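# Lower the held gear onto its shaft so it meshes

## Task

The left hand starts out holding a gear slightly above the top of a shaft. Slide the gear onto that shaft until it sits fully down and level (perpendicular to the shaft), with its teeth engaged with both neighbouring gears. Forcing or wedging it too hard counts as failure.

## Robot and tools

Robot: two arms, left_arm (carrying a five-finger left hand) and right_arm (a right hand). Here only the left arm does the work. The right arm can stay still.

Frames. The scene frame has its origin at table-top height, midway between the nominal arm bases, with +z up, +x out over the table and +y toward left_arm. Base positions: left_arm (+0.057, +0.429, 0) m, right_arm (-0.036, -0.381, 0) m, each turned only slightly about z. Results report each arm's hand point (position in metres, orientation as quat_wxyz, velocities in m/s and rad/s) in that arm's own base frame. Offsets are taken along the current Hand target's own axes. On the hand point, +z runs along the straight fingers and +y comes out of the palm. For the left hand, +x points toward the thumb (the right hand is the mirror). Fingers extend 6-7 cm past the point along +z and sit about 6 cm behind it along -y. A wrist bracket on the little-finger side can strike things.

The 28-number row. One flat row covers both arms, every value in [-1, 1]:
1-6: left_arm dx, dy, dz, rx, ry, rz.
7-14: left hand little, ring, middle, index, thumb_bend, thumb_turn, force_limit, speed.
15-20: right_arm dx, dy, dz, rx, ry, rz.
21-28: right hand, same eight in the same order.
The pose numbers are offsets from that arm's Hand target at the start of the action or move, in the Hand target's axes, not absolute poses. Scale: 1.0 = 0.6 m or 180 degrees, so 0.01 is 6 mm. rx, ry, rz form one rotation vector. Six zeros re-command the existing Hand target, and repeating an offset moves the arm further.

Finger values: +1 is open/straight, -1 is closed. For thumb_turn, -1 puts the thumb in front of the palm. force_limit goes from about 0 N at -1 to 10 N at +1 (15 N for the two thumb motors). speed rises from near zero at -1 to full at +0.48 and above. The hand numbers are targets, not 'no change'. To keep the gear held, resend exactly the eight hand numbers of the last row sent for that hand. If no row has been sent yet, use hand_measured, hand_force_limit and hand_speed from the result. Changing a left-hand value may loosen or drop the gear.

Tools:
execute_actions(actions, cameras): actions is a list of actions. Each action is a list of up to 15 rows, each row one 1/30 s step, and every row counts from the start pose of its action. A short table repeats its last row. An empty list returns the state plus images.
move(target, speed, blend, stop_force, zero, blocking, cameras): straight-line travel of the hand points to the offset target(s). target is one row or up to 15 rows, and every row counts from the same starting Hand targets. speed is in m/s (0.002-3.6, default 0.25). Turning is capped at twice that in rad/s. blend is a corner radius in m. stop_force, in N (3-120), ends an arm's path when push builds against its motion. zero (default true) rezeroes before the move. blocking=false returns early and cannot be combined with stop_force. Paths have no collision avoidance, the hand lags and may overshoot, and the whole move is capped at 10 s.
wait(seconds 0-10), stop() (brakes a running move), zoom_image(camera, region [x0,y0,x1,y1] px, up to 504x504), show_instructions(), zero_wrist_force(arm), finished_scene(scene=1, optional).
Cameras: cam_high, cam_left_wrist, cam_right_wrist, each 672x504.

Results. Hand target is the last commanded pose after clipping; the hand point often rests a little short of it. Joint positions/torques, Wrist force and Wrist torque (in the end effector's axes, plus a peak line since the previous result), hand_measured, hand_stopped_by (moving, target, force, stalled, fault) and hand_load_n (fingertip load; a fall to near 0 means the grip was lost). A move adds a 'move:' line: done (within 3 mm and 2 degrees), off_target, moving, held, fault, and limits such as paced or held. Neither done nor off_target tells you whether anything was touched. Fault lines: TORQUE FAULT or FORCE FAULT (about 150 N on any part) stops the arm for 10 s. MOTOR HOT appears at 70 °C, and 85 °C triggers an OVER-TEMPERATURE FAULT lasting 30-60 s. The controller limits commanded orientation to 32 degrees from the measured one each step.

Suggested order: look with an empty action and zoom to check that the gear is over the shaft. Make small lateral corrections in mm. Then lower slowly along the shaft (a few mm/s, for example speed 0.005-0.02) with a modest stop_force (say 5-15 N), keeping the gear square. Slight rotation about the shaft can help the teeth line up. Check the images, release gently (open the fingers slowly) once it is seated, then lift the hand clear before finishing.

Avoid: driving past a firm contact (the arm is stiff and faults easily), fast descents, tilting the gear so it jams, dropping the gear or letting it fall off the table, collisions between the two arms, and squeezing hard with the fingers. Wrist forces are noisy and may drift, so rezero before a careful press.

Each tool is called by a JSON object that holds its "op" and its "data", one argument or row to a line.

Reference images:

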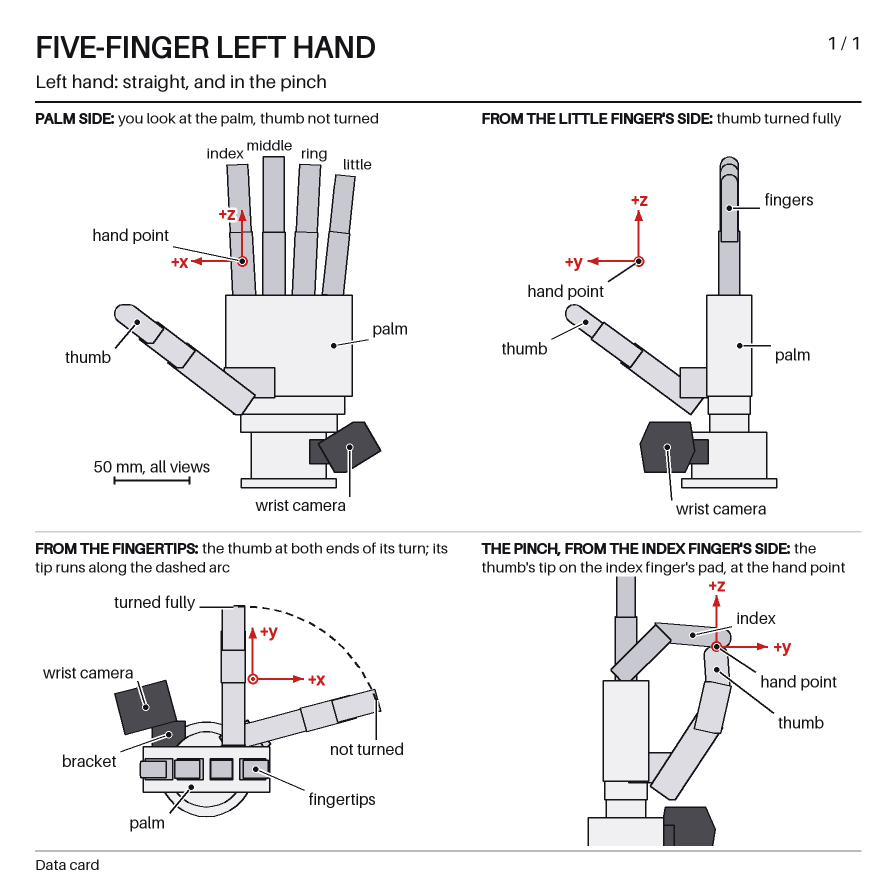

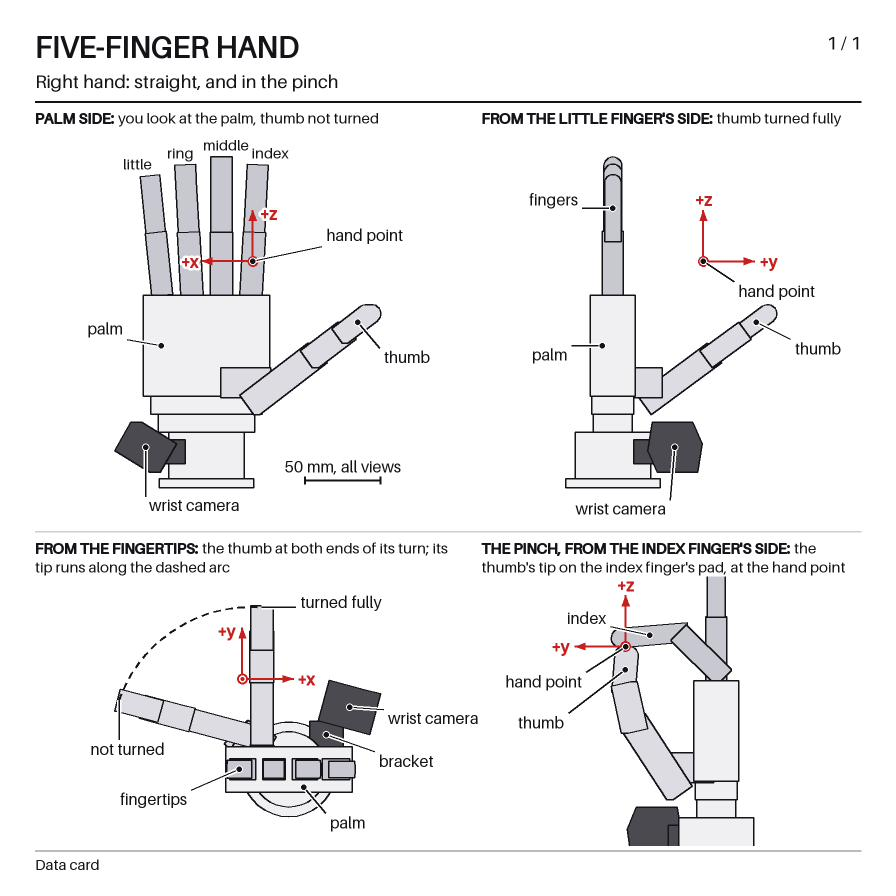

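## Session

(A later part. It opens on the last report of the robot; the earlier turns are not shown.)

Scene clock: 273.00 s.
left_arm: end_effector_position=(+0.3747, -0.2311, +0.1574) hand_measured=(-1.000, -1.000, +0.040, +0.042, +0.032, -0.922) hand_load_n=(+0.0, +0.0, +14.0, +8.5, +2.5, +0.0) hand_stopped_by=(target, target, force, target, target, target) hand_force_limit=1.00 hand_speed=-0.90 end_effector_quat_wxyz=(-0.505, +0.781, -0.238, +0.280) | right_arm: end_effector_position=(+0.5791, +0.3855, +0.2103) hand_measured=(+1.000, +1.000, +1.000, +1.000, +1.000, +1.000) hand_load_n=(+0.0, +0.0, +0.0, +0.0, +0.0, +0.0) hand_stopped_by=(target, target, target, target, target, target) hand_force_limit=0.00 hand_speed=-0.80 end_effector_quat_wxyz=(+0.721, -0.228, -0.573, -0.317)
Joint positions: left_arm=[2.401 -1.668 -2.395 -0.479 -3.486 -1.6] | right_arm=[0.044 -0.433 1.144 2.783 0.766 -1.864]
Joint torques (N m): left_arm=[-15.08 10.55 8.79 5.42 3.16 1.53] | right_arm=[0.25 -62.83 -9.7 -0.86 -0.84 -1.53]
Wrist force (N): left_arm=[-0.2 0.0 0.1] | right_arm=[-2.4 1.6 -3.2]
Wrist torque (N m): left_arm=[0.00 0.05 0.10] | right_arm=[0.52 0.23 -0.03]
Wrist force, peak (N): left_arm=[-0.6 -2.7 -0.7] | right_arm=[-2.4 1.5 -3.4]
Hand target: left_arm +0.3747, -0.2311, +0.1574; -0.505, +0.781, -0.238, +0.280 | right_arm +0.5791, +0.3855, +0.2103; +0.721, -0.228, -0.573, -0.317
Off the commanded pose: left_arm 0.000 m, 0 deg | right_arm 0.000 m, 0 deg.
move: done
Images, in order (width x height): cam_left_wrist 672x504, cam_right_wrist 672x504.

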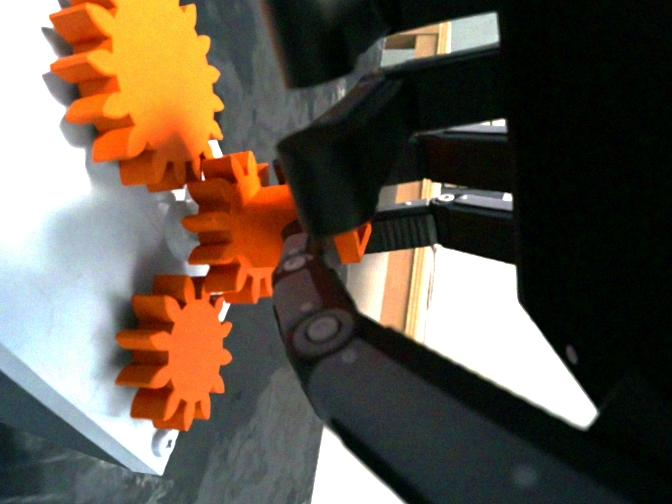

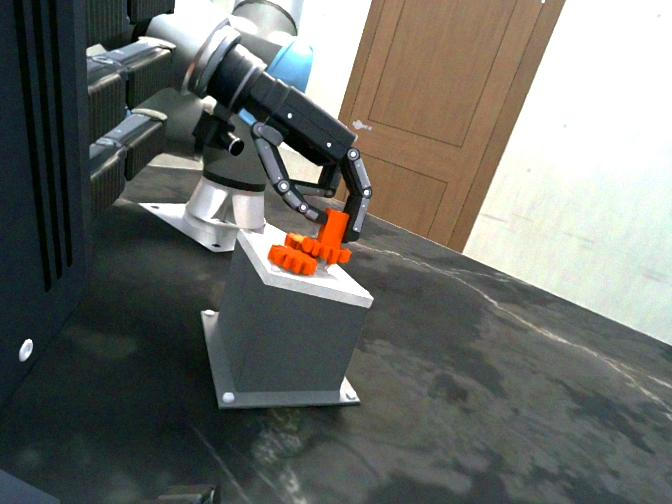

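{"op": "move", "data": {
  "target": [-0.00027,0.00032,-0.00102,0.00634,0.00175,-0.0011,-1.0,-1.0,0.04,0.04,0.032,-0.922,1.0,-0.9,0,0,0,0,0,0,1,1,1,1,1,1,0,-0.8],
  "speed": 0.04
}}

{"op": "move", "data": {
  "target": [-0.00164,0.00768,0.00278,0,0,0,-1.0,-1.0,0.04,0.04,0.032,-0.922,1.0,-0.9,0,0,0,0,0,0,1,1,1,1,1,1,0,-0.8],
  "speed": 0.006,
  "stop_force": 3,
  "cameras": ["cam_left_wrist","cam_right_wrist"]
}}

{"op": "zoom_image", "data": {
  "camera": "cam_right_wrist",
  "region": [300, 195, 360, 255]
}}

{"op": "zoom_image", "data": {
  "camera": "cam_left_wrist",
  "region": [170, 140, 290, 310]
}}

{"op": "zoom_image", "data": {
  "camera": "cam_left_wrist",
  "region": [90, 250, 270, 450]
}}

Scene clock: 277.80 s.
left_arm: end_effector_position=(+0.3742, -0.2315, +0.1574) hand_measured=(-1.000, -1.000, +0.040, +0.042, +0.032, -0.922) hand_load_n=(+0.0, +0.0, +14.5, +8.5, +2.5, +0.0) hand_stopped_by=(target, target, force, target, target, target) hand_force_limit=1.00 hand_speed=-0.90 end_effector_quat_wxyz=(-0.512, +0.775, -0.235, +0.285) | right_arm: end_effector_position=(+0.5791, +0.3855, +0.2103) hand_measured=(+1.000, +1.000, +1.000, +1.000, +1.000, +1.000) hand_load_n=(+0.0, +0.0, +0.0, +0.0, +0.0, +0.0) hand_stopped_by=(target, target, target, target, target, target) hand_force_limit=0.00 hand_speed=-0.80 end_effector_quat_wxyz=(+0.721, -0.228, -0.573, -0.317)
Joint positions: left_arm=[2.392 -1.678 -2.398 -0.475 -3.464 -1.616] | right_arm=[0.044 -0.433 1.144 2.783 0.766 -1.864]
Joint torques (N m): left_arm=[-14.8 11.79 8.31 5.23 3.04 -2.44] | right_arm=[-0.73 -63.11 -9.43 -0.94 -0.89 -1.64]
Wrist force (N): left_arm=[-0.2 0.1 0.3] | right_arm=[-2.4 1.4 -3.2]
Wrist torque (N m): left_arm=[-0.01 0.05 0.10] | right_arm=[0.49 0.23 -0.04]
Wrist force, peak (N): left_arm=[-0.2 0.2 0.7] | right_arm=[-2.4 1.8 -3.3]
Hand target: left_arm +0.3742, -0.2315, +0.1574; -0.512, +0.775, -0.235, +0.285 | right_arm +0.5791, +0.3855, +0.2103; +0.721, -0.228, -0.573, -0.317
Off the commanded pose: left_arm 0.000 m, 0 deg | right_arm 0.000 m, 0 deg.
move: done

Scene clock: 279.07 s.
left_arm: end_effector_position=(+0.3742, -0.2315, +0.1566) hand_measured=(-1.000, -1.000, +0.040, +0.042, +0.032, -0.922) hand_load_n=(-0.5, +0.0, +14.5, +9.0, +2.0, +0.0) hand_stopped_by=(target, target, force, target, target, target) hand_force_limit=1.00 hand_speed=-0.90 end_effector_quat_wxyz=(-0.512, +0.775, -0.235, +0.285) | right_arm: end_effector_position=(+0.5791, +0.3855, +0.2103) hand_measured=(+1.000, +1.000, +1.000, +1.000, +1.000, +1.000) hand_load_n=(+0.0, +0.0, +0.0, +0.0, +0.0, +0.0) hand_stopped_by=(target, target, target, target, target, target) hand_force_limit=0.00 hand_speed=-0.80 end_effector_quat_wxyz=(+0.721, -0.228, -0.573, -0.317)
Joint positions: left_arm=[2.392 -1.681 -2.399 -0.472 -3.464 -1.616] | right_arm=[0.044 -0.433 1.144 2.783 0.766 -1.864]
Joint torques (N m): left_arm=[-12.22 24.91 19.73 -0.68 -1.3 0.9] | right_arm=[-1.56 -62.47 -9.62 -0.81 -0.99 -1.6]
Wrist force (N): left_arm=[0.4 -1.5 -0.1] | right_arm=[-2.4 1.4 -3.0]
Wrist torque (N m): left_arm=[-0.02 0.00 0.16] | right_arm=[0.47 0.22 -0.04]
Wrist force, peak (N): left_arm=[2.3 -5.1 -0.8] | right_arm=[-2.4 1.5 -3.5]
Hand target: left_arm +0.3742, -0.2315, +0.1566; -0.512, +0.775, -0.235, +0.285 (not the last commanded pose) | right_arm +0.5791, +0.3855, +0.2103; +0.721, -0.228, -0.573, -0.317
Off the commanded pose: left_arm 0.004 m, 0 deg | right_arm 0.000 m, 0 deg.
move: contact (left_arm)
Images, in order (width x height): cam_left_wrist 672x504, cam_right_wrist 672x504.

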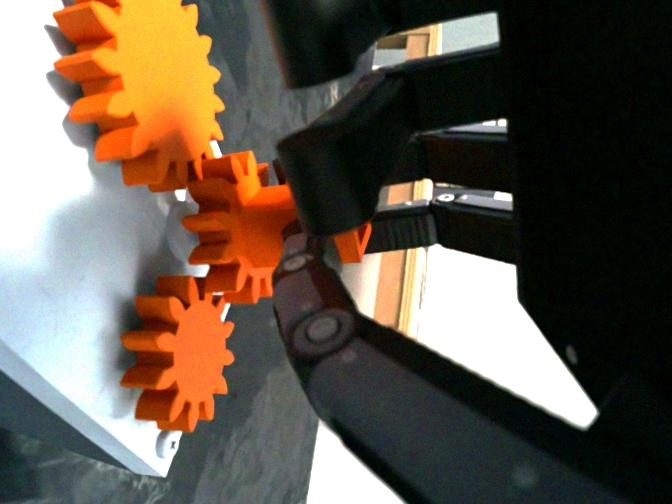

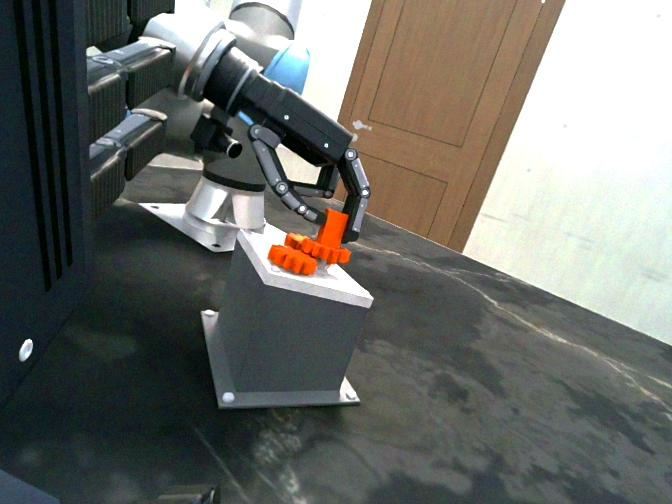

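Scaled by 8.400.

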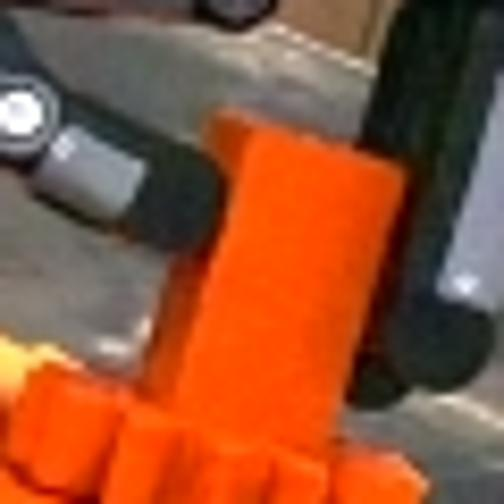

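Scaled by 2.965.

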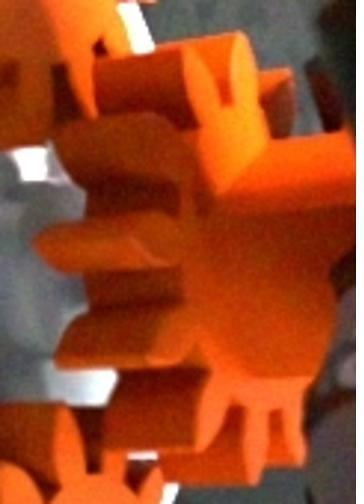

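Scaled by 2.520.

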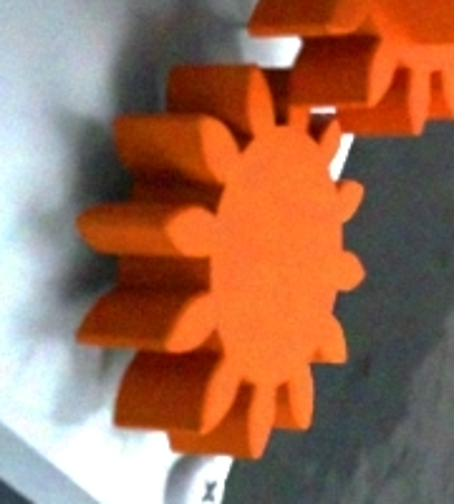

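{"op": "zoom_image", "data": {
  "camera": "cam_left_wrist",
  "region": [140, 260, 240, 360]
}}

{"op": "zoom_image", "data": {
  "camera": "cam_left_wrist",
  "region": [140, 350, 240, 450]
}}

{"op": "zoom_image", "data": {
  "camera": "cam_left_wrist",
  "region": [170, 210, 250, 310]
}}

{"op": "zoom_image", "data": {
  "camera": "cam_left_wrist",
  "region": [170, 140, 250, 240]
}}

Scaled by 5.040.

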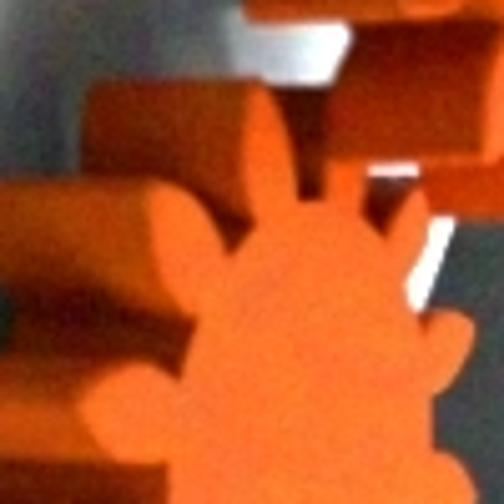

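Scaled by 5.040.

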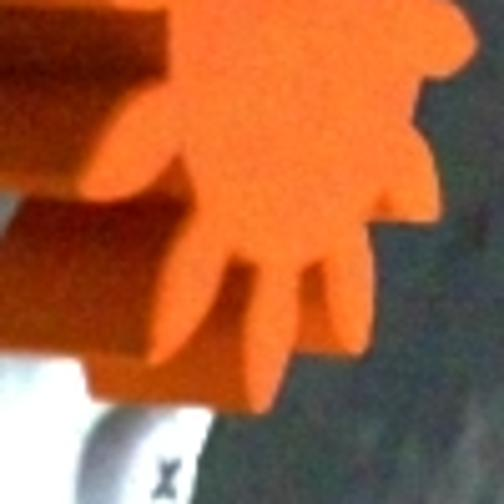

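Scaled by 5.040.

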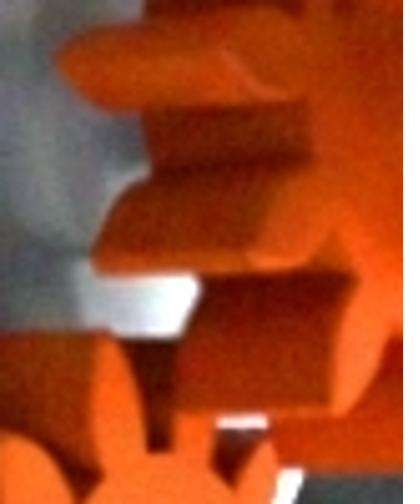

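Scaled by 5.040.

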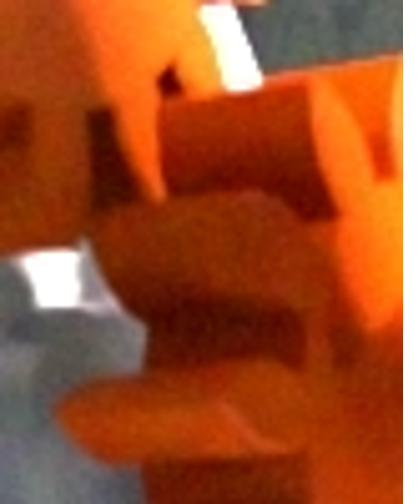

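{"op": "move", "data": {
  "target": [-0.00024,-0.00036,-0.0007,-0.00223,0.0103,0.00347,-1.0,-1.0,0.04,0.04,0.032,-0.922,1.0,-0.9,0,0,0,0,0,0,1,1,1,1,1,1,0,-0.8],
  "speed": 0.04
}}

{"op": "move", "data": {
  "target": [-0.00067,0.00309,0.00104,0,0,0,-1.0,-1.0,0.04,0.04,0.032,-0.922,1.0,-0.9,0,0,0,0,0,0,1,1,1,1,1,1,0,-0.8],
  "speed": 0.005,
  "stop_force": 3
}}

Scene clock: 293.57 s.
left_arm: end_effector_position=(+0.3738, -0.2316, +0.1569) hand_measured=(-1.000, -1.000, +0.040, +0.042, +0.032, -0.922) hand_load_n=(+0.0, +0.0, +14.5, +9.0, +3.0, +0.0) hand_stopped_by=(target, target, force, target, target, target) hand_force_limit=1.00 hand_speed=-0.90 end_effector_quat_wxyz=(-0.507, +0.771, -0.248, +0.294) end_effector_velocity=(+0.000, -0.001, +0.001) end_effector_angular_velocity=(-0.002, -0.002, -0.001) | right_arm: end_effector_position=(+0.5791, +0.3855, +0.2103) hand_measured=(+1.000, +1.000, +1.000, +1.000, +1.000, +1.000) hand_load_n=(+0.0, +0.0, +0.0, +0.0, +0.0, +0.0) hand_stopped_by=(target, target, target, target, target, target) hand_force_limit=0.00 hand_speed=-0.80 end_effector_quat_wxyz=(+0.721, -0.228, -0.573, -0.317)
Joint positions: left_arm=[2.397 -1.7 -2.423 -0.317 -3.472 -1.498] | right_arm=[0.044 -0.433 1.144 2.783 0.766 -1.864]
Joint velocities: left_arm=[0 -0.001 0 0.005 0 0.002] | right_arm=[within noise]
Joint torques (N m): left_arm=[11.83 10.79 6.81 5.5 -0.81 2.11] | right_arm=[-1.17 -62.48 -9.38 -0.78 -0.98 -1.43]
Wrist force (N): left_arm=[-0.1 0.1 0.3] | right_arm=[-2.3 1.4 -3.2]
Wrist torque (N m): left_arm=[0.00 0.05 -0.06] | right_arm=[0.48 0.20 -0.03]
Wrist force, peak (N): left_arm=[0.6 -2.3 -0.7] | right_arm=[-2.5 1.6 -3.3]
Hand target: left_arm +0.3738, -0.2316, +0.1569; -0.507, +0.771, -0.248, +0.294 | right_arm +0.5791, +0.3855, +0.2103; +0.721, -0.228, -0.573, -0.317
Off the commanded pose: left_arm 0.000 m, 0 deg | right_arm 0.000 m, 0 deg.
move: done

Scene clock: 294.83 s.
left_arm: end_effector_position=(+0.3738, -0.2316, +0.1565) hand_measured=(-1.000, -1.000, +0.040, +0.042, +0.032, -0.922) hand_load_n=(+0.0, +0.0, +14.5, +9.0, +2.0, +0.0) hand_stopped_by=(target, target, force, target, target, target) hand_force_limit=1.00 hand_speed=-0.90 end_effector_quat_wxyz=(-0.507, +0.771, -0.248, +0.294) | right_arm: end_effector_position=(+0.5791, +0.3855, +0.2103) hand_measured=(+1.000, +1.000, +1.000, +1.000, +1.000, +1.000) hand_load_n=(+0.5, +0.0, +0.0, +0.0, +0.0, +0.0) hand_stopped_by=(target, target, target, target, target, target) hand_force_limit=0.00 hand_speed=-0.80 end_effector_quat_wxyz=(+0.721, -0.228, -0.573, -0.317)
Joint positions: left_arm=[2.397 -1.701 -2.424 -0.315 -3.473 -1.497] | right_arm=[0.044 -0.433 1.144 2.783 0.766 -1.864]
Joint torques (N m): left_arm=[7.61 25.73 18.89 -0.55 -0.9 -1.3] | right_arm=[-1.5 -61.66 -9.92 -0.61 -0.85 -1.47]
Wrist force (N): left_arm=[0.4 -2.3 -0.2] | right_arm=[-2.3 1.5 -3.3]
Wrist torque (N m): left_arm=[-0.04 0.08 -0.02] | right_arm=[0.51 0.21 -0.03]
Wrist force, peak (N): left_arm=[1.7 -4.5 -0.5] | right_arm=[-2.3 1.6 -3.3]
Hand target: left_arm +0.3738, -0.2316, +0.1565; -0.507, +0.771, -0.248, +0.294 (not the last commanded pose) | right_arm +0.5791, +0.3855, +0.2103; +0.721, -0.228, -0.573, -0.317
Off the commanded pose: left_arm 0.002 m, 0 deg | right_arm 0.000 m, 0 deg.
move: contact (left_arm)

{"op": "move", "data": {
  "target": [-0.00016,0.00034,-0.00004,-0.00056,0.00258,0.00087,-1.0,-1.0,0.04,0.04,0.032,-0.922,1.0,-0.9,0,0,0,0,0,0,1,1,1,1,1,1,0,-0.8],
  "speed": 0.04
}}

{"op": "move", "data": {
  "target": [-0.00009,0.00003,-0.00014,-0.00056,0.00258,0.00087,-1.0,-1.0,0.04,0.04,0.032,-0.922,1.0,-0.9,0,0,0,0,0,0,1,1,1,1,1,1,0,-0.8],
  "speed": 0.04
}}

{"op": "move", "data": {
  "target": [-0.00009,0.00003,-0.00014,-0.00056,0.00258,0.00087,-1.0,-1.0,0.04,0.04,0.032,-0.922,1.0,-0.9,0,0,0,0,0,0,1,1,1,1,1,1,0,-0.8],
  "speed": 0.04
}}

{"op": "move", "data": {
  "target": [-0.00009,0.00003,-0.00014,-0.00056,0.00258,0.00087,-1.0,-1.0,0.04,0.04,0.032,-0.922,1.0,-0.9,0,0,0,0,0,0,1,1,1,1,1,1,0,-0.8],
  "speed": 0.04
}}

{"op": "move", "data": {
  "target": [-0.00009,0.00003,-0.00014,-0.00056,0.00258,0.00087,-1.0,-1.0,0.04,0.04,0.032,-0.922,1.0,-0.9,0,0,0,0,0,0,1,1,1,1,1,1,0,-0.8],
  "speed": 0.04
}}

{"op": "move", "data": {
  "target": [-0.00009,0.00003,-0.00014,-0.00056,0.00258,0.00087,-1.0,-1.0,0.04,0.04,0.032,-0.922,1.0,-0.9,0,0,0,0,0,0,1,1,1,1,1,1,0,-0.8],
  "speed": 0.04
}}

Scene clock: 297.97 s.
left_arm: end_effector_position=(+0.3737, -0.2316, +0.1563) hand_measured=(-1.000, -1.000, +0.040, +0.042, +0.032, -0.922) hand_load_n=(+0.0, +0.0, +14.5, +9.0, +2.0, +0.0) hand_stopped_by=(target, target, force, target, target, target) hand_force_limit=1.00 hand_speed=-0.90 end_effector_quat_wxyz=(-0.506, +0.770, -0.252, +0.296) | right_arm: end_effector_position=(+0.5791, +0.3855, +0.2103) hand_measured=(+1.000, +1.000, +1.000, +1.000, +1.000, +1.000) hand_load_n=(+0.0, +0.0, +0.0, +0.0, +0.0, +0.0) hand_stopped_by=(target, target, target, target, target, target) hand_force_limit=0.00 hand_speed=-0.80 end_effector_quat_wxyz=(+0.721, -0.228, -0.573, -0.317)
Joint positions: left_arm=[2.398 -1.707 -2.429 -0.276 -3.475 -1.468] | right_arm=[0.044 -0.433 1.144 2.783 0.766 -1.864]
Joint torques (N m): left_arm=[12.43 9.16 5.75 4.61 -1.71 2.07] | right_arm=[-1.51 -63.55 -9.95 -0.69 -0.86 -1.39]
Wrist force (N): left_arm=[2.1 -4.6 -0.6] | right_arm=[-2.2 1.4 -3.1]
Wrist torque (N m): left_arm=[-0.03 0.02 0.05] | right_arm=[0.48 0.19 -0.03]
Wrist force, peak (N): left_arm=[1.9 -5.3 -0.7] | right_arm=[-2.6 1.6 -3.2]
Hand target: left_arm +0.3737, -0.2316, +0.1563; -0.506, +0.770, -0.252, +0.296 | right_arm +0.5791, +0.3855, +0.2103; +0.721, -0.228, -0.573, -0.317
Off the commanded pose: left_arm 0.000 m, 0 deg | right_arm 0.000 m, 0 deg.
move: done

Scene clock: 298.90 s.
left_arm: end_effector_position=(+0.3736, -0.2316, +0.1563) hand_measured=(-1.000, -1.000, +0.040, +0.042, +0.032, -0.922) hand_load_n=(+0.0, +0.0, +14.0, +9.0, +2.0, +0.5) hand_stopped_by=(target, target, force, target, target, target) hand_force_limit=1.00 hand_speed=-0.90 end_effector_quat_wxyz=(-0.504, +0.769, -0.255, +0.299) | right_arm: end_effector_position=(+0.5791, +0.3855, +0.2103) hand_measured=(+1.000, +1.000, +1.000, +1.000, +1.000, +1.000) hand_load_n=(+0.0, +0.0, +0.0, +0.0, +0.0, +0.0) hand_stopped_by=(target, target, target, target, target, target) hand_force_limit=0.00 hand_speed=-0.80 end_effector_quat_wxyz=(+0.721, -0.228, -0.573, -0.317)
Joint positions: left_arm=[2.399 -1.712 -2.435 -0.238 -3.478 -1.439] | right_arm=[0.044 -0.433 1.144 2.783 0.766 -1.864]
Joint torques (N m): left_arm=[12.26 9.15 5.81 4.64 -1.69 1.88] | right_arm=[-2.02 -62.84 -9.7 -0.75 -0.71 -1.49]
Wrist force (N): left_arm=[1.4 -4.0 -0.9] | right_arm=[-2.3 1.5 -3.1]
Wrist torque (N m): left_arm=[-0.01 0.03 0.02] | right_arm=[0.50 0.19 -0.03]
Wrist force, peak (N): left_arm=[1.9 -5.3 -0.9] | right_arm=[-2.4 1.5 -3.4]
Hand target: left_arm +0.3736, -0.2316, +0.1563; -0.504, +0.769, -0.255, +0.299 | right_arm +0.5791, +0.3855, +0.2103; +0.721, -0.228, -0.573, -0.317
Off the commanded pose: left_arm 0.000 m, 0 deg | right_arm 0.000 m, 0 deg.
move: done

Scene clock: 299.83 s.
left_arm: end_effector_position=(+0.3735, -0.2317, +0.1563) hand_measured=(-1.000, -1.000, +0.040, +0.042, +0.032, -0.922) hand_load_n=(+0.0, +0.0, +14.0, +9.0, +1.5, +1.0) hand_stopped_by=(target, target, force, target, target, target) hand_force_limit=1.00 hand_speed=-0.90 end_effector_quat_wxyz=(-0.503, +0.768, -0.258, +0.301) | right_arm: end_effector_position=(+0.5791, +0.3855, +0.2103) hand_measured=(+1.000, +1.000, +1.000, +1.000, +1.000, +1.000) hand_load_n=(+0.0, +0.0, +0.0, +0.0, +0.0, +0.0) hand_stopped_by=(target, target, target, target, target, target) hand_force_limit=0.00 hand_speed=-0.80 end_effector_quat_wxyz=(+0.721, -0.228, -0.573, -0.317)
Joint positions: left_arm=[2.401 -1.718 -2.44 -0.2 -3.482 -1.41] | right_arm=[0.044 -0.433 1.144 2.783 0.766 -1.864]
Joint torques (N m): left_arm=[11.89 9.26 5.42 4.71 -1.7 1.82] | right_arm=[-1.52 -61.93 -10.08 -0.93 -0.74 -1.47]
Wrist force (N): left_arm=[1.1 -3.8 -0.7] | right_arm=[-2.3 1.6 -3.3]
Wrist torque (N m): left_arm=[0.00 0.00 0.01] | right_arm=[0.52 0.20 -0.03]
Wrist force, peak (N): left_arm=[1.7 -4.7 -1.2] | right_arm=[-2.4 1.6 -3.3]
Hand target: left_arm +0.3735, -0.2317, +0.1563; -0.503, +0.768, -0.258, +0.301 | right_arm +0.5791, +0.3855, +0.2103; +0.721, -0.228, -0.573, -0.317
Off the commanded pose: left_arm 0.000 m, 0 deg | right_arm 0.000 m, 0 deg.
move: done

Scene clock: 300.77 s.
left_arm: end_effector_position=(+0.3734, -0.2317, +0.1563) hand_measured=(-1.000, -1.000, +0.040, +0.042, +0.032, -0.922) hand_load_n=(+0.0, +0.0, +14.5, +9.0, +1.5, +0.5) hand_stopped_by=(target, target, force, target, target, target) hand_force_limit=1.00 hand_speed=-0.90 end_effector_quat_wxyz=(-0.502, +0.767, -0.262, +0.303) | right_arm: end_effector_position=(+0.5791, +0.3855, +0.2103) hand_measured=(+1.000, +1.000, +1.000, +1.000, +1.000, +1.000) hand_load_n=(+0.0, +0.0, +0.0, +0.0, +0.0, +0.0) hand_stopped_by=(target, target, target, target, target, target) hand_force_limit=0.00 hand_speed=-0.80 end_effector_quat_wxyz=(+0.721, -0.228, -0.573, -0.317)
Joint positions: left_arm=[2.402 -1.723 -2.445 -0.163 -3.485 -1.382] | right_arm=[0.044 -0.433 1.144 2.783 0.766 -1.864]
Joint torques (N m): left_arm=[11.54 10.29 5.77 4.69 -1.67 1.71] | right_arm=[-1.88 -62.35 -10.02 -0.89 -0.85 -1.4]
Wrist force (N): left_arm=[0.9 -3.6 -0.3] | right_arm=[-2.4 1.6 -3.3]
Wrist torque (N m): left_arm=[-0.04 0.00 0.02] | right_arm=[0.52 0.22 -0.03]
Wrist force, peak (N): left_arm=[1.4 -4.5 -1.0] | right_arm=[-2.4 1.6 -3.3]
Hand target: left_arm +0.3734, -0.2317, +0.1563; -0.502, +0.767, -0.262, +0.303 | right_arm +0.5791, +0.3855, +0.2103; +0.721, -0.228, -0.573, -0.317
Off the commanded pose: left_arm 0.000 m, 0 deg | right_arm 0.000 m, 0 deg.
move: done

Scene clock: 301.70 s.
left_arm: end_effector_position=(+0.3733, -0.2317, +0.1563) hand_measured=(-1.000, -1.000, +0.040, +0.042, +0.032, -0.922) hand_load_n=(+0.0, +0.0, +14.5, +9.0, +2.0, +0.0) hand_stopped_by=(target, target, force, target, target, target) hand_force_limit=1.00 hand_speed=-0.90 end_effector_quat_wxyz=(-0.500, +0.766, -0.265, +0.305) | right_arm: end_effector_position=(+0.5791, +0.3855, +0.2103) hand_measured=(+1.000, +1.000, +1.000, +1.000, +1.000, +1.000) hand_load_n=(+0.0, +0.0, +0.0, +0.0, +0.0, +0.0) hand_stopped_by=(target, target, target, target, target, target) hand_force_limit=0.00 hand_speed=-0.80 end_effector_quat_wxyz=(+0.721, -0.228, -0.573, -0.317)
Joint positions: left_arm=[2.404 -1.729 -2.449 -0.126 -3.489 -1.354] | right_arm=[0.044 -0.433 1.144 2.783 0.766 -1.864]
Joint torques (N m): left_arm=[11.76 10.15 5.82 4.66 -1.46 1.74] | right_arm=[-1.25 -62.79 -10.25 -0.87 -0.92 -1.48]
Wrist force (N): left_arm=[0.6 -3.4 -0.2] | right_arm=[-2.3 1.4 -3.4]
Wrist torque (N m): left_arm=[-0.05 -0.01 0.02] | right_arm=[0.49 0.20 -0.03]
Wrist force, peak (N): left_arm=[1.3 -4.1 -0.6] | right_arm=[-2.3 1.7 -3.4]
Hand target: left_arm +0.3733, -0.2317, +0.1563; -0.500, +0.766, -0.265, +0.305 | right_arm +0.5791, +0.3855, +0.2103; +0.721, -0.228, -0.573, -0.317
Off the commanded pose: left_arm 0.000 m, 0 deg | right_arm 0.000 m, 0 deg.
move: done

Scene clock: 302.63 s.
left_arm: end_effector_position=(+0.3732, -0.2317, +0.1563) hand_measured=(-1.000, -1.000, +0.040, +0.042, +0.032, -0.922) hand_load_n=(+0.0, +0.0, +14.0, +8.5, +3.0, +0.0) hand_stopped_by=(target, target, force, target, target, target) hand_force_limit=1.00 hand_speed=-0.90 end_effector_quat_wxyz=(-0.499, +0.764, -0.268, +0.307) | right_arm: end_effector_position=(+0.5791, +0.3855, +0.2103) hand_measured=(+1.000, +1.000, +1.000, +1.000, +1.000, +1.000) hand_load_n=(+0.0, +0.0, +0.0, +0.0, +0.0, +0.0) hand_stopped_by=(target, target, target, target, target, target) hand_force_limit=0.00 hand_speed=-0.80 end_effector_quat_wxyz=(+0.721, -0.228, -0.573, -0.317)
Joint positions: left_arm=[2.405 -1.734 -2.454 -0.09 -3.494 -1.326] | right_arm=[0.044 -0.433 1.144 2.783 0.766 -1.864]
Joint torques (N m): left_arm=[11.92 11.3 6.83 5.48 -0.89 2.11] | right_arm=[-1.4 -62.66 -9.66 -0.77 -0.84 -1.39]
Wrist force (N): left_arm=[-0.3 -0.1 0.5] | right_arm=[-2.4 1.6 -3.4]
Wrist torque (N m): left_arm=[-0.04 0.09 -0.08] | right_arm=[0.53 0.23 -0.03]
Wrist force, peak (N): left_arm=[0.8 -3.7 -0.4] | right_arm=[-2.4 1.6 -3.4]
Hand target: left_arm +0.3732, -0.2317, +0.1563; -0.499, +0.764, -0.268, +0.307 | right_arm +0.5791, +0.3855, +0.2103; +0.721, -0.228, -0.573, -0.317
Off the commanded pose: left_arm 0.000 m, 0 deg | right_arm 0.000 m, 0 deg.
move: done

{"op": "move", "data": {
  "target": [-0.00134,0.00618,0.00207,0,0,0,-1.0,-1.0,0.04,0.04,0.032,-0.922,1.0,-0.9,0,0,0,0,0,0,1,1,1,1,1,1,0,-0.8],
  "speed": 0.006,
  "stop_force": 4,
  "cameras": ["cam_left_wrist","cam_right_wrist"]
}}

Scene clock: 304.97 s.
left_arm: end_effector_position=(+0.3732, -0.2317, +0.1523) hand_measured=(-1.000, -1.000, +0.040, +0.042, +0.032, -0.922) hand_load_n=(+0.0, +0.0, +14.0, +9.0, +3.0, +0.0) hand_stopped_by=(target, target, force, target, target, target) hand_force_limit=1.00 hand_speed=-0.90 end_effector_quat_wxyz=(-0.499, +0.764, -0.268, +0.307) | right_arm: end_effector_position=(+0.5791, +0.3855, +0.2103) hand_measured=(+1.000, +1.000, +1.000, +1.000, +1.000, +1.000) hand_load_n=(+0.0, +0.0, +0.0, +0.0, +0.0, +0.0) hand_stopped_by=(target, target, target, target, target, target) hand_force_limit=0.00 hand_speed=-0.80 end_effector_quat_wxyz=(+0.721, -0.228, -0.573, -0.317)
Joint positions: left_arm=[2.405 -1.747 -2.457 -0.074 -3.494 -1.326] | right_arm=[0.044 -0.433 1.144 2.783 0.766 -1.864]
Joint torques (N m): left_arm=[8.93 10.32 5.51 5.27 -1.09 1.78] | right_arm=[-1.69 -62.04 -10.5 -0.88 -0.92 -1.46]
Wrist force (N): left_arm=[0.3 -0.4 0.3] | right_arm=[-2.3 1.4 -3.2]
Wrist torque (N m): left_arm=[0.02 0.09 -0.08] | right_arm=[0.48 0.20 -0.03]
Wrist force, peak (N): left_arm=[0.2 -0.6 0.9] | right_arm=[-2.5 1.6 -3.4]
Hand target: left_arm +0.3732, -0.2317, +0.1523; -0.499, +0.764, -0.268, +0.307 | right_arm +0.5791, +0.3855, +0.2103; +0.721, -0.228, -0.573, -0.317
Off the commanded pose: left_arm 0.000 m, 0 deg | right_arm 0.000 m, 0 deg.
move: done
Images, in order (width x height): cam_left_wrist 672x504, cam_right_wrist 672x504.

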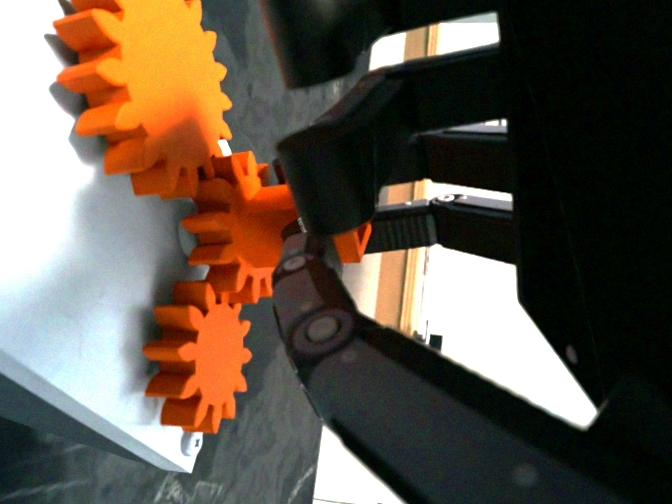

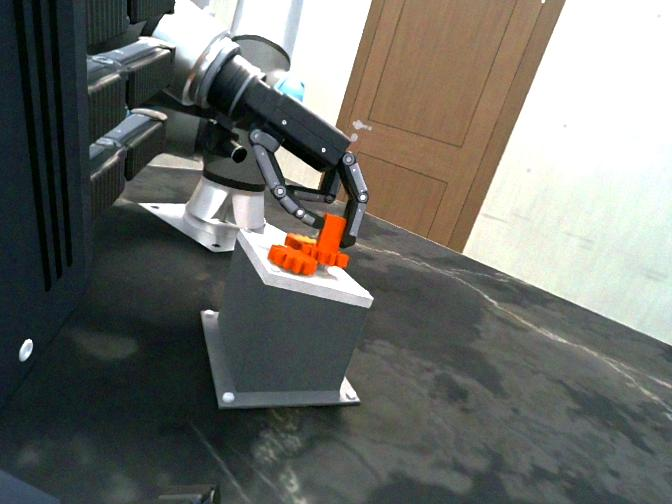

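{"op": "move", "data": {
  "target": [-0.00336,0.01545,0.00518,0,0,0,-1.0,-1.0,0.04,0.04,0.032,-0.922,1.0,-0.9,0,0,0,0,0,0,1,1,1,1,1,1,0,-0.8],
  "speed": 0.007,
  "stop_force": 4,
  "cameras": ["cam_left_wrist","cam_right_wrist"]
}}

{"op": "zoom_image", "data": {
  "camera": "cam_right_wrist",
  "region": [260, 190, 390, 310]
}}

{"op": "zoom_image", "data": {
  "camera": "cam_left_wrist",
  "region": [120, 110, 320, 330]
}}

Scene clock: 308.23 s.
left_arm: end_effector_position=(+0.3732, -0.2317, +0.1473) hand_measured=(-1.000, -1.000, +0.040, +0.042, +0.032, -0.922) hand_load_n=(+0.0, +0.0, +12.5, +9.5, +2.0, +1.5) hand_stopped_by=(target, target, force, target, target, target) hand_force_limit=1.00 hand_speed=-0.90 end_effector_quat_wxyz=(-0.499, +0.764, -0.268, +0.307) | right_arm: end_effector_position=(+0.5791, +0.3855, +0.2103) hand_measured=(+1.000, +1.000, +1.000, +1.000, +1.000, +1.000) hand_load_n=(+0.0, +0.5, +0.0, +0.0, +0.0, +0.0) hand_stopped_by=(target, target, target, target, target, target) hand_force_limit=0.00 hand_speed=-0.80 end_effector_quat_wxyz=(+0.721, -0.228, -0.573, -0.317)
Joint positions: left_arm=[2.405 -1.763 -2.46 -0.055 -3.494 -1.326] | right_arm=[0.044 -0.433 1.144 2.783 0.766 -1.864]
Joint torques (N m): left_arm=[1.21 27.81 16.13 -0.67 0.3 -0.31] | right_arm=[-2.29 -62.08 -9.7 -0.91 -0.72 -1.57]
Wrist force (N): left_arm=[4.8 4.2 0.1] | right_arm=[-2.3 1.4 -3.3]
Wrist torque (N m): left_arm=[0.00 0.15 -0.07] | right_arm=[0.49 0.20 -0.03]
Wrist force, peak (N): left_arm=[6.6 -3.2 -1.9] | right_arm=[-2.4 1.6 -3.4]
Hand target: left_arm +0.3732, -0.2317, +0.1473; -0.499, +0.764, -0.268, +0.307 (not the last commanded pose) | right_arm +0.5791, +0.3855, +0.2103; +0.721, -0.228, -0.573, -0.317
Off the commanded pose: left_arm 0.005 m, 0 deg | right_arm 0.000 m, 0 deg.
move: contact (left_arm)
Images, in order (width x height): cam_left_wrist 672x504, cam_right_wrist 672x504.

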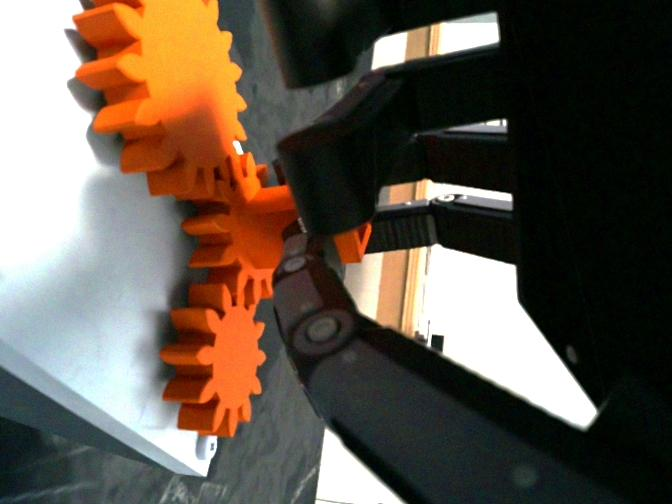

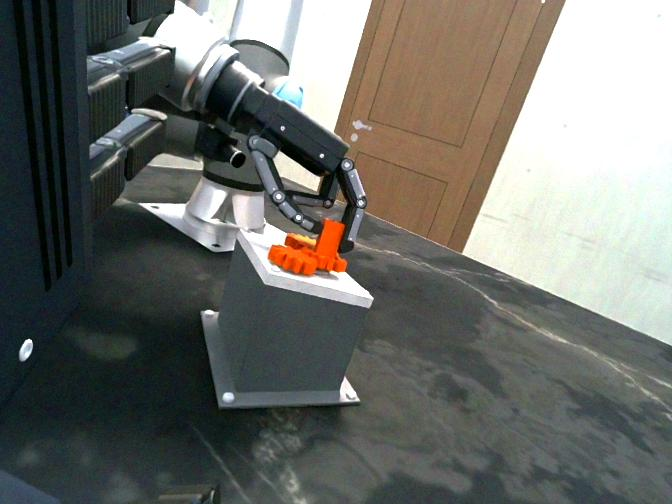

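Scaled by 3.877.

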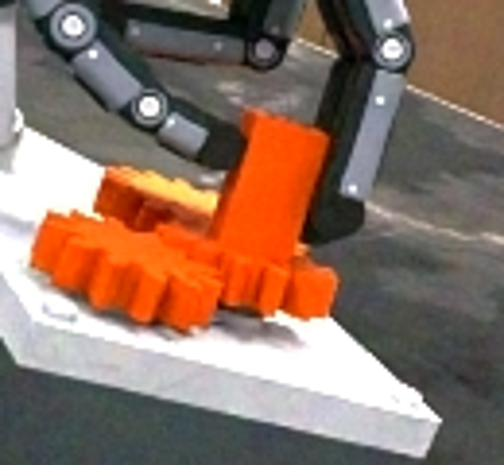

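Scaled by 2.291.

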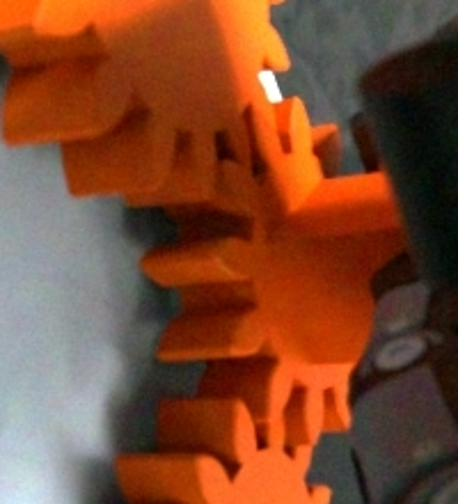

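{"op": "zoom_image", "data": {
  "camera": "cam_right_wrist",
  "region": [305, 210, 355, 270]
}}

Scaled by 8.400.

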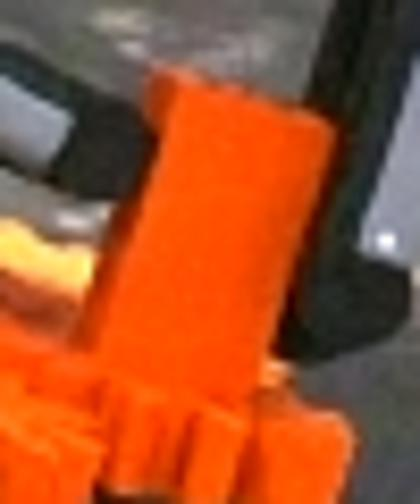

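{"op": "move", "data": {
  "target": [0.00064,0.00018,-0.00009,0,0,0,-1.0,-1.0,0.04,0.04,0.032,-0.922,1.0,-0.9,0,0,0,0,0,0,1,1,1,1,1,1,0,-0.8],
  "speed": 0.01
}}

Scene clock: 311.70 s.
left_arm: end_effector_position=(+0.3734, -0.2321, +0.1473) hand_measured=(-1.000, -1.000, +0.040, +0.042, +0.032, -0.922) hand_load_n=(+0.0, +0.0, +13.5, +8.5, +2.0, +0.0) hand_stopped_by=(target, target, force, target, target, target) hand_force_limit=1.00 hand_speed=-0.90 end_effector_quat_wxyz=(-0.499, +0.764, -0.268, +0.307) | right_arm: end_effector_position=(+0.5791, +0.3855, +0.2103) hand_measured=(+1.000, +1.000, +1.000, +1.000, +1.000, +1.000) hand_load_n=(+0.0, +0.0, +0.0, +0.0, +0.0, +0.0) hand_stopped_by=(target, target, target, target, target, target) hand_force_limit=0.00 hand_speed=-0.80 end_effector_quat_wxyz=(+0.721, -0.228, -0.573, -0.317)
Joint positions: left_arm=[2.405 -1.764 -2.459 -0.056 -3.494 -1.327] | right_arm=[0.044 -0.433 1.144 2.783 0.766 -1.864]
Joint torques (N m): left_arm=[-14.18 11.17 17.77 -0.35 3 -2.1] | right_arm=[-1.92 -62.05 -9.94 -0.89 -0.83 -1.33]
Wrist force (N): left_arm=[-0.9 -0.3 -0.9] | right_arm=[-2.1 1.4 -3.2]
Wrist torque (N m): left_arm=[-0.04 0.05 0.14] | right_arm=[0.49 0.17 -0.02]
Wrist force, peak (N): left_arm=[5.3 4.2 0.1] | right_arm=[-2.6 1.5 -3.4]
Hand target: left_arm +0.3734, -0.2321, +0.1473; -0.499, +0.764, -0.268, +0.307 | right_arm +0.5791, +0.3855, +0.2103; +0.721, -0.228, -0.573, -0.317
Off the commanded pose: left_arm 0.000 m, 0 deg | right_arm 0.000 m, 0 deg.
move: done

{"op": "move", "data": {
  "target": [-0.00168,0.00773,0.00259,0,0,0,-1.0,-1.0,0.04,0.04,0.032,-0.922,1.0,-0.9,0,0,0,0,0,0,1,1,1,1,1,1,0,-0.8],
  "speed": 0.005,
  "stop_force": 4,
  "cameras": ["cam_left_wrist","cam_right_wrist"]
}}

{"op": "zoom_image", "data": {
  "camera": "cam_right_wrist",
  "region": [260, 190, 390, 310]
}}

{"op": "zoom_image", "data": {
  "camera": "cam_left_wrist",
  "region": [120, 110, 320, 330]
}}

Scene clock: 314.33 s.
left_arm: end_effector_position=(+0.3734, -0.2321, +0.1463) hand_measured=(-1.000, -1.000, +0.040, +0.042, +0.032, -0.922) hand_load_n=(+0.0, +0.0, +13.5, +9.0, +1.0, +0.5) hand_stopped_by=(target, target, force, target, target, target) hand_force_limit=1.00 hand_speed=-0.90 end_effector_quat_wxyz=(-0.499, +0.764, -0.268, +0.307) | right_arm: end_effector_position=(+0.5791, +0.3855, +0.2103) hand_measured=(+1.000, +1.000, +1.000, +1.000, +1.000, +1.000) hand_load_n=(+0.0, +0.0, +0.0, +0.0, +0.0, +0.0) hand_stopped_by=(target, target, target, target, target, target) hand_force_limit=0.00 hand_speed=-0.80 end_effector_quat_wxyz=(+0.721, -0.228, -0.573, -0.317)
Joint positions: left_arm=[2.405 -1.768 -2.46 -0.052 -3.493 -1.327] | right_arm=[0.044 -0.433 1.144 2.783 0.766 -1.864]
Joint torques (N m): left_arm=[-13.75 27 17.18 -0.49 -0.28 0.13] | right_arm=[-2.72 -62.13 -10.84 -0.84 -0.83 -1.36]
Wrist force (N): left_arm=[1.8 0.2 -0.1] | right_arm=[-2.1 1.6 -3.3]
Wrist torque (N m): left_arm=[-0.06 0.09 0.11] | right_arm=[0.52 0.18 -0.02]
Wrist force, peak (N): left_arm=[2.5 -6.3 -2.1] | right_arm=[-2.4 1.7 -3.5]
Hand target: left_arm +0.3734, -0.2321, +0.1463; -0.499, +0.764, -0.268, +0.307 (not the last commanded pose) | right_arm +0.5791, +0.3855, +0.2103; +0.721, -0.228, -0.573, -0.317
Off the commanded pose: left_arm 0.004 m, 0 deg | right_arm 0.000 m, 0 deg.
move: contact (left_arm)
Images, in order (width x height): cam_left_wrist 672x504, cam_right_wrist 672x504.

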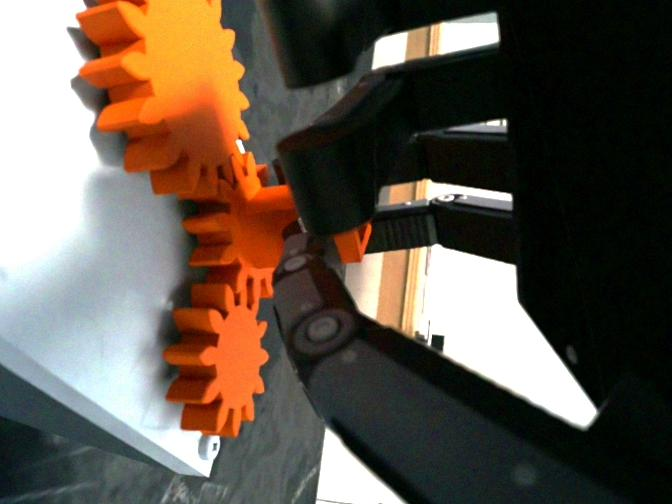

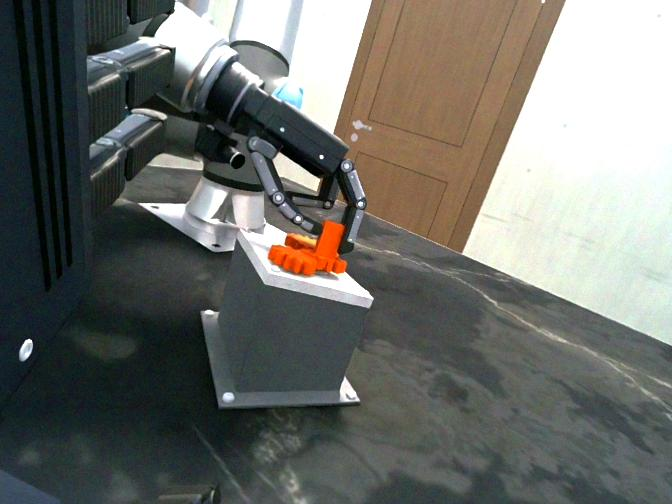

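Scaled by 3.877.

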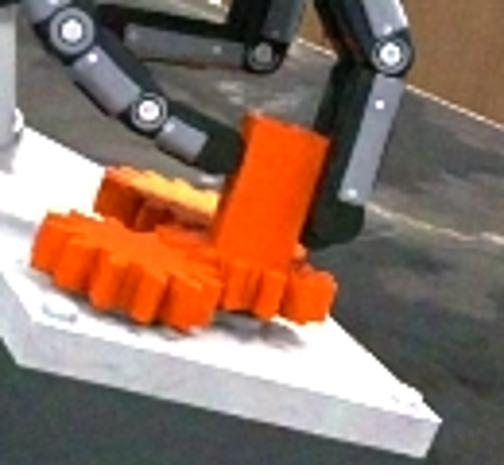

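Scaled by 2.291.

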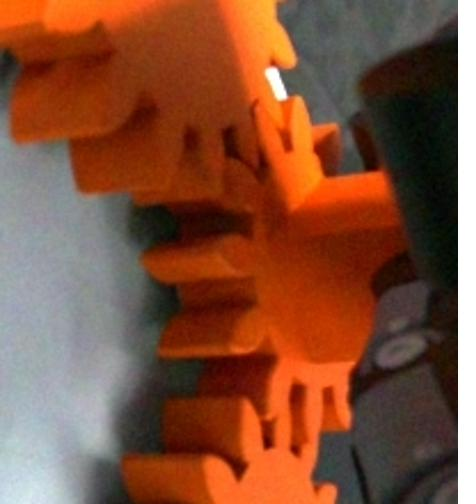

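{"op": "zoom_image", "data": {
  "camera": "cam_right_wrist",
  "region": [262, 228, 352, 288]
}}

{"op": "zoom_image", "data": {
  "camera": "cam_left_wrist",
  "region": [170, 230, 290, 330]
}}

Scaled by 5.600.

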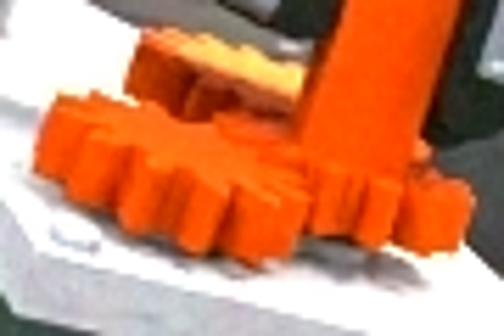

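Scaled by 4.200.

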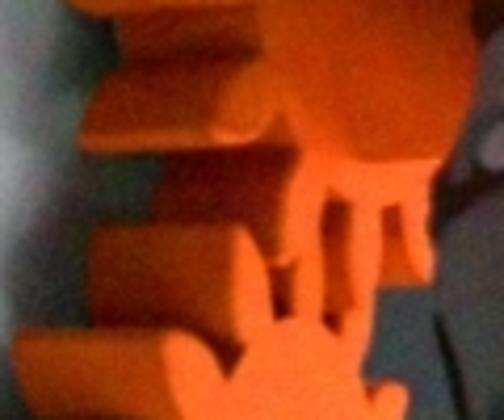

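{"op": "move", "data": {
  "target": [0.00032,0.00008,-0.00002,0,0,0,-1.0,-1.0,0.04,0.04,0.032,-0.922,1.0,-0.9,0,0,0,0,0,0,1,1,1,1,1,1,0,-0.8],
  "speed": 0.01
}}

{"op": "move", "data": {
  "target": [-0.00101,0.00464,0.00155,0,0,0,-1.0,-1.0,0.04,0.04,0.032,-0.922,1.0,-0.9,0,0,0,0,0,0,1,1,1,1,1,1,0,-0.8],
  "speed": 0.004,
  "stop_force": 5
}}

Scene clock: 318.67 s.
left_arm: end_effector_position=(+0.3735, -0.2323, +0.1463) hand_measured=(-1.000, -1.000, +0.040, +0.042, +0.032, -0.922) hand_load_n=(+0.0, +0.0, +14.0, +8.5, +1.0, -0.5) hand_stopped_by=(target, target, force, target, target, target) hand_force_limit=1.00 hand_speed=-0.90 end_effector_quat_wxyz=(-0.499, +0.765, -0.268, +0.307) | right_arm: end_effector_position=(+0.5791, +0.3855, +0.2103) hand_measured=(+1.000, +1.000, +1.000, +1.000, +1.000, +1.000) hand_load_n=(+0.0, +0.0, +0.0, +0.0, +0.0, +0.0) hand_stopped_by=(target, target, target, target, target, target) hand_force_limit=0.00 hand_speed=-0.80 end_effector_quat_wxyz=(+0.721, -0.228, -0.573, -0.317)
Joint positions: left_arm=[2.405 -1.768 -2.459 -0.052 -3.494 -1.328] | right_arm=[0.044 -0.433 1.144 2.783 0.766 -1.864]
Joint torques (N m): left_arm=[-14.53 11.71 18.5 -0.53 0.99 -2.08] | right_arm=[-2.18 -61.67 -10.69 -0.78 -0.72 -1.31]
Wrist force (N): left_arm=[-2.4 -2.3 -1.3] | right_arm=[-2.3 1.4 -3.2]
Wrist torque (N m): left_arm=[-0.07 0.03 0.18] | right_arm=[0.48 0.20 -0.03]
Wrist force, peak (N): left_arm=[-1.9 -2.8 -1.4] | right_arm=[-2.5 1.5 -3.5]
Hand target: left_arm +0.3735, -0.2323, +0.1463; -0.499, +0.764, -0.268, +0.307 | right_arm +0.5791, +0.3855, +0.2103; +0.721, -0.228, -0.573, -0.317
Off the commanded pose: left_arm 0.000 m, 0 deg | right_arm 0.000 m, 0 deg.
move: done

Scene clock: 320.00 s.
left_arm: end_effector_position=(+0.3736, -0.2323, +0.1456) hand_measured=(-1.000, -1.000, +0.040, +0.042, +0.032, -0.922) hand_load_n=(+0.0, +0.0, +14.0, +9.0, +0.5, -0.5) hand_stopped_by=(target, target, force, target, target, target) hand_force_limit=1.00 hand_speed=-0.90 end_effector_quat_wxyz=(-0.499, +0.765, -0.268, +0.307) | right_arm: end_effector_position=(+0.5791, +0.3855, +0.2103) hand_measured=(+1.000, +1.000, +1.000, +1.000, +1.000, +1.000) hand_load_n=(+0.0, +0.0, +0.0, +0.0, +0.0, +0.0) hand_stopped_by=(target, target, target, target, target, target) hand_force_limit=0.00 hand_speed=-0.80 end_effector_quat_wxyz=(+0.721, -0.228, -0.573, -0.317)
Joint positions: left_arm=[2.405 -1.77 -2.46 -0.05 -3.494 -1.328] | right_arm=[0.044 -0.433 1.144 2.783 0.766 -1.864]
Joint torques (N m): left_arm=[-11.35 25.55 17.26 -0.45 -1.52 1.34] | right_arm=[-2.51 -61.58 -10.01 -0.88 -0.81 -1.38]
Wrist force (N): left_arm=[-1.2 -2.8 0.4] | right_arm=[-2.5 1.6 -3.3]
Wrist torque (N m): left_arm=[-0.13 0.08 0.20] | right_arm=[0.51 0.23 -0.03]
Wrist force, peak (N): left_arm=[-0.1 -8.4 -1.9] | right_arm=[-2.5 1.4 -3.4]
Hand target: left_arm +0.3736, -0.2323, +0.1456; -0.499, +0.765, -0.268, +0.307 (not the last commanded pose) | right_arm +0.5791, +0.3855, +0.2103; +0.721, -0.228, -0.573, -0.317
Off the commanded pose: left_arm 0.002 m, 0 deg | right_arm 0.000 m, 0 deg.
move: contact (left_arm)


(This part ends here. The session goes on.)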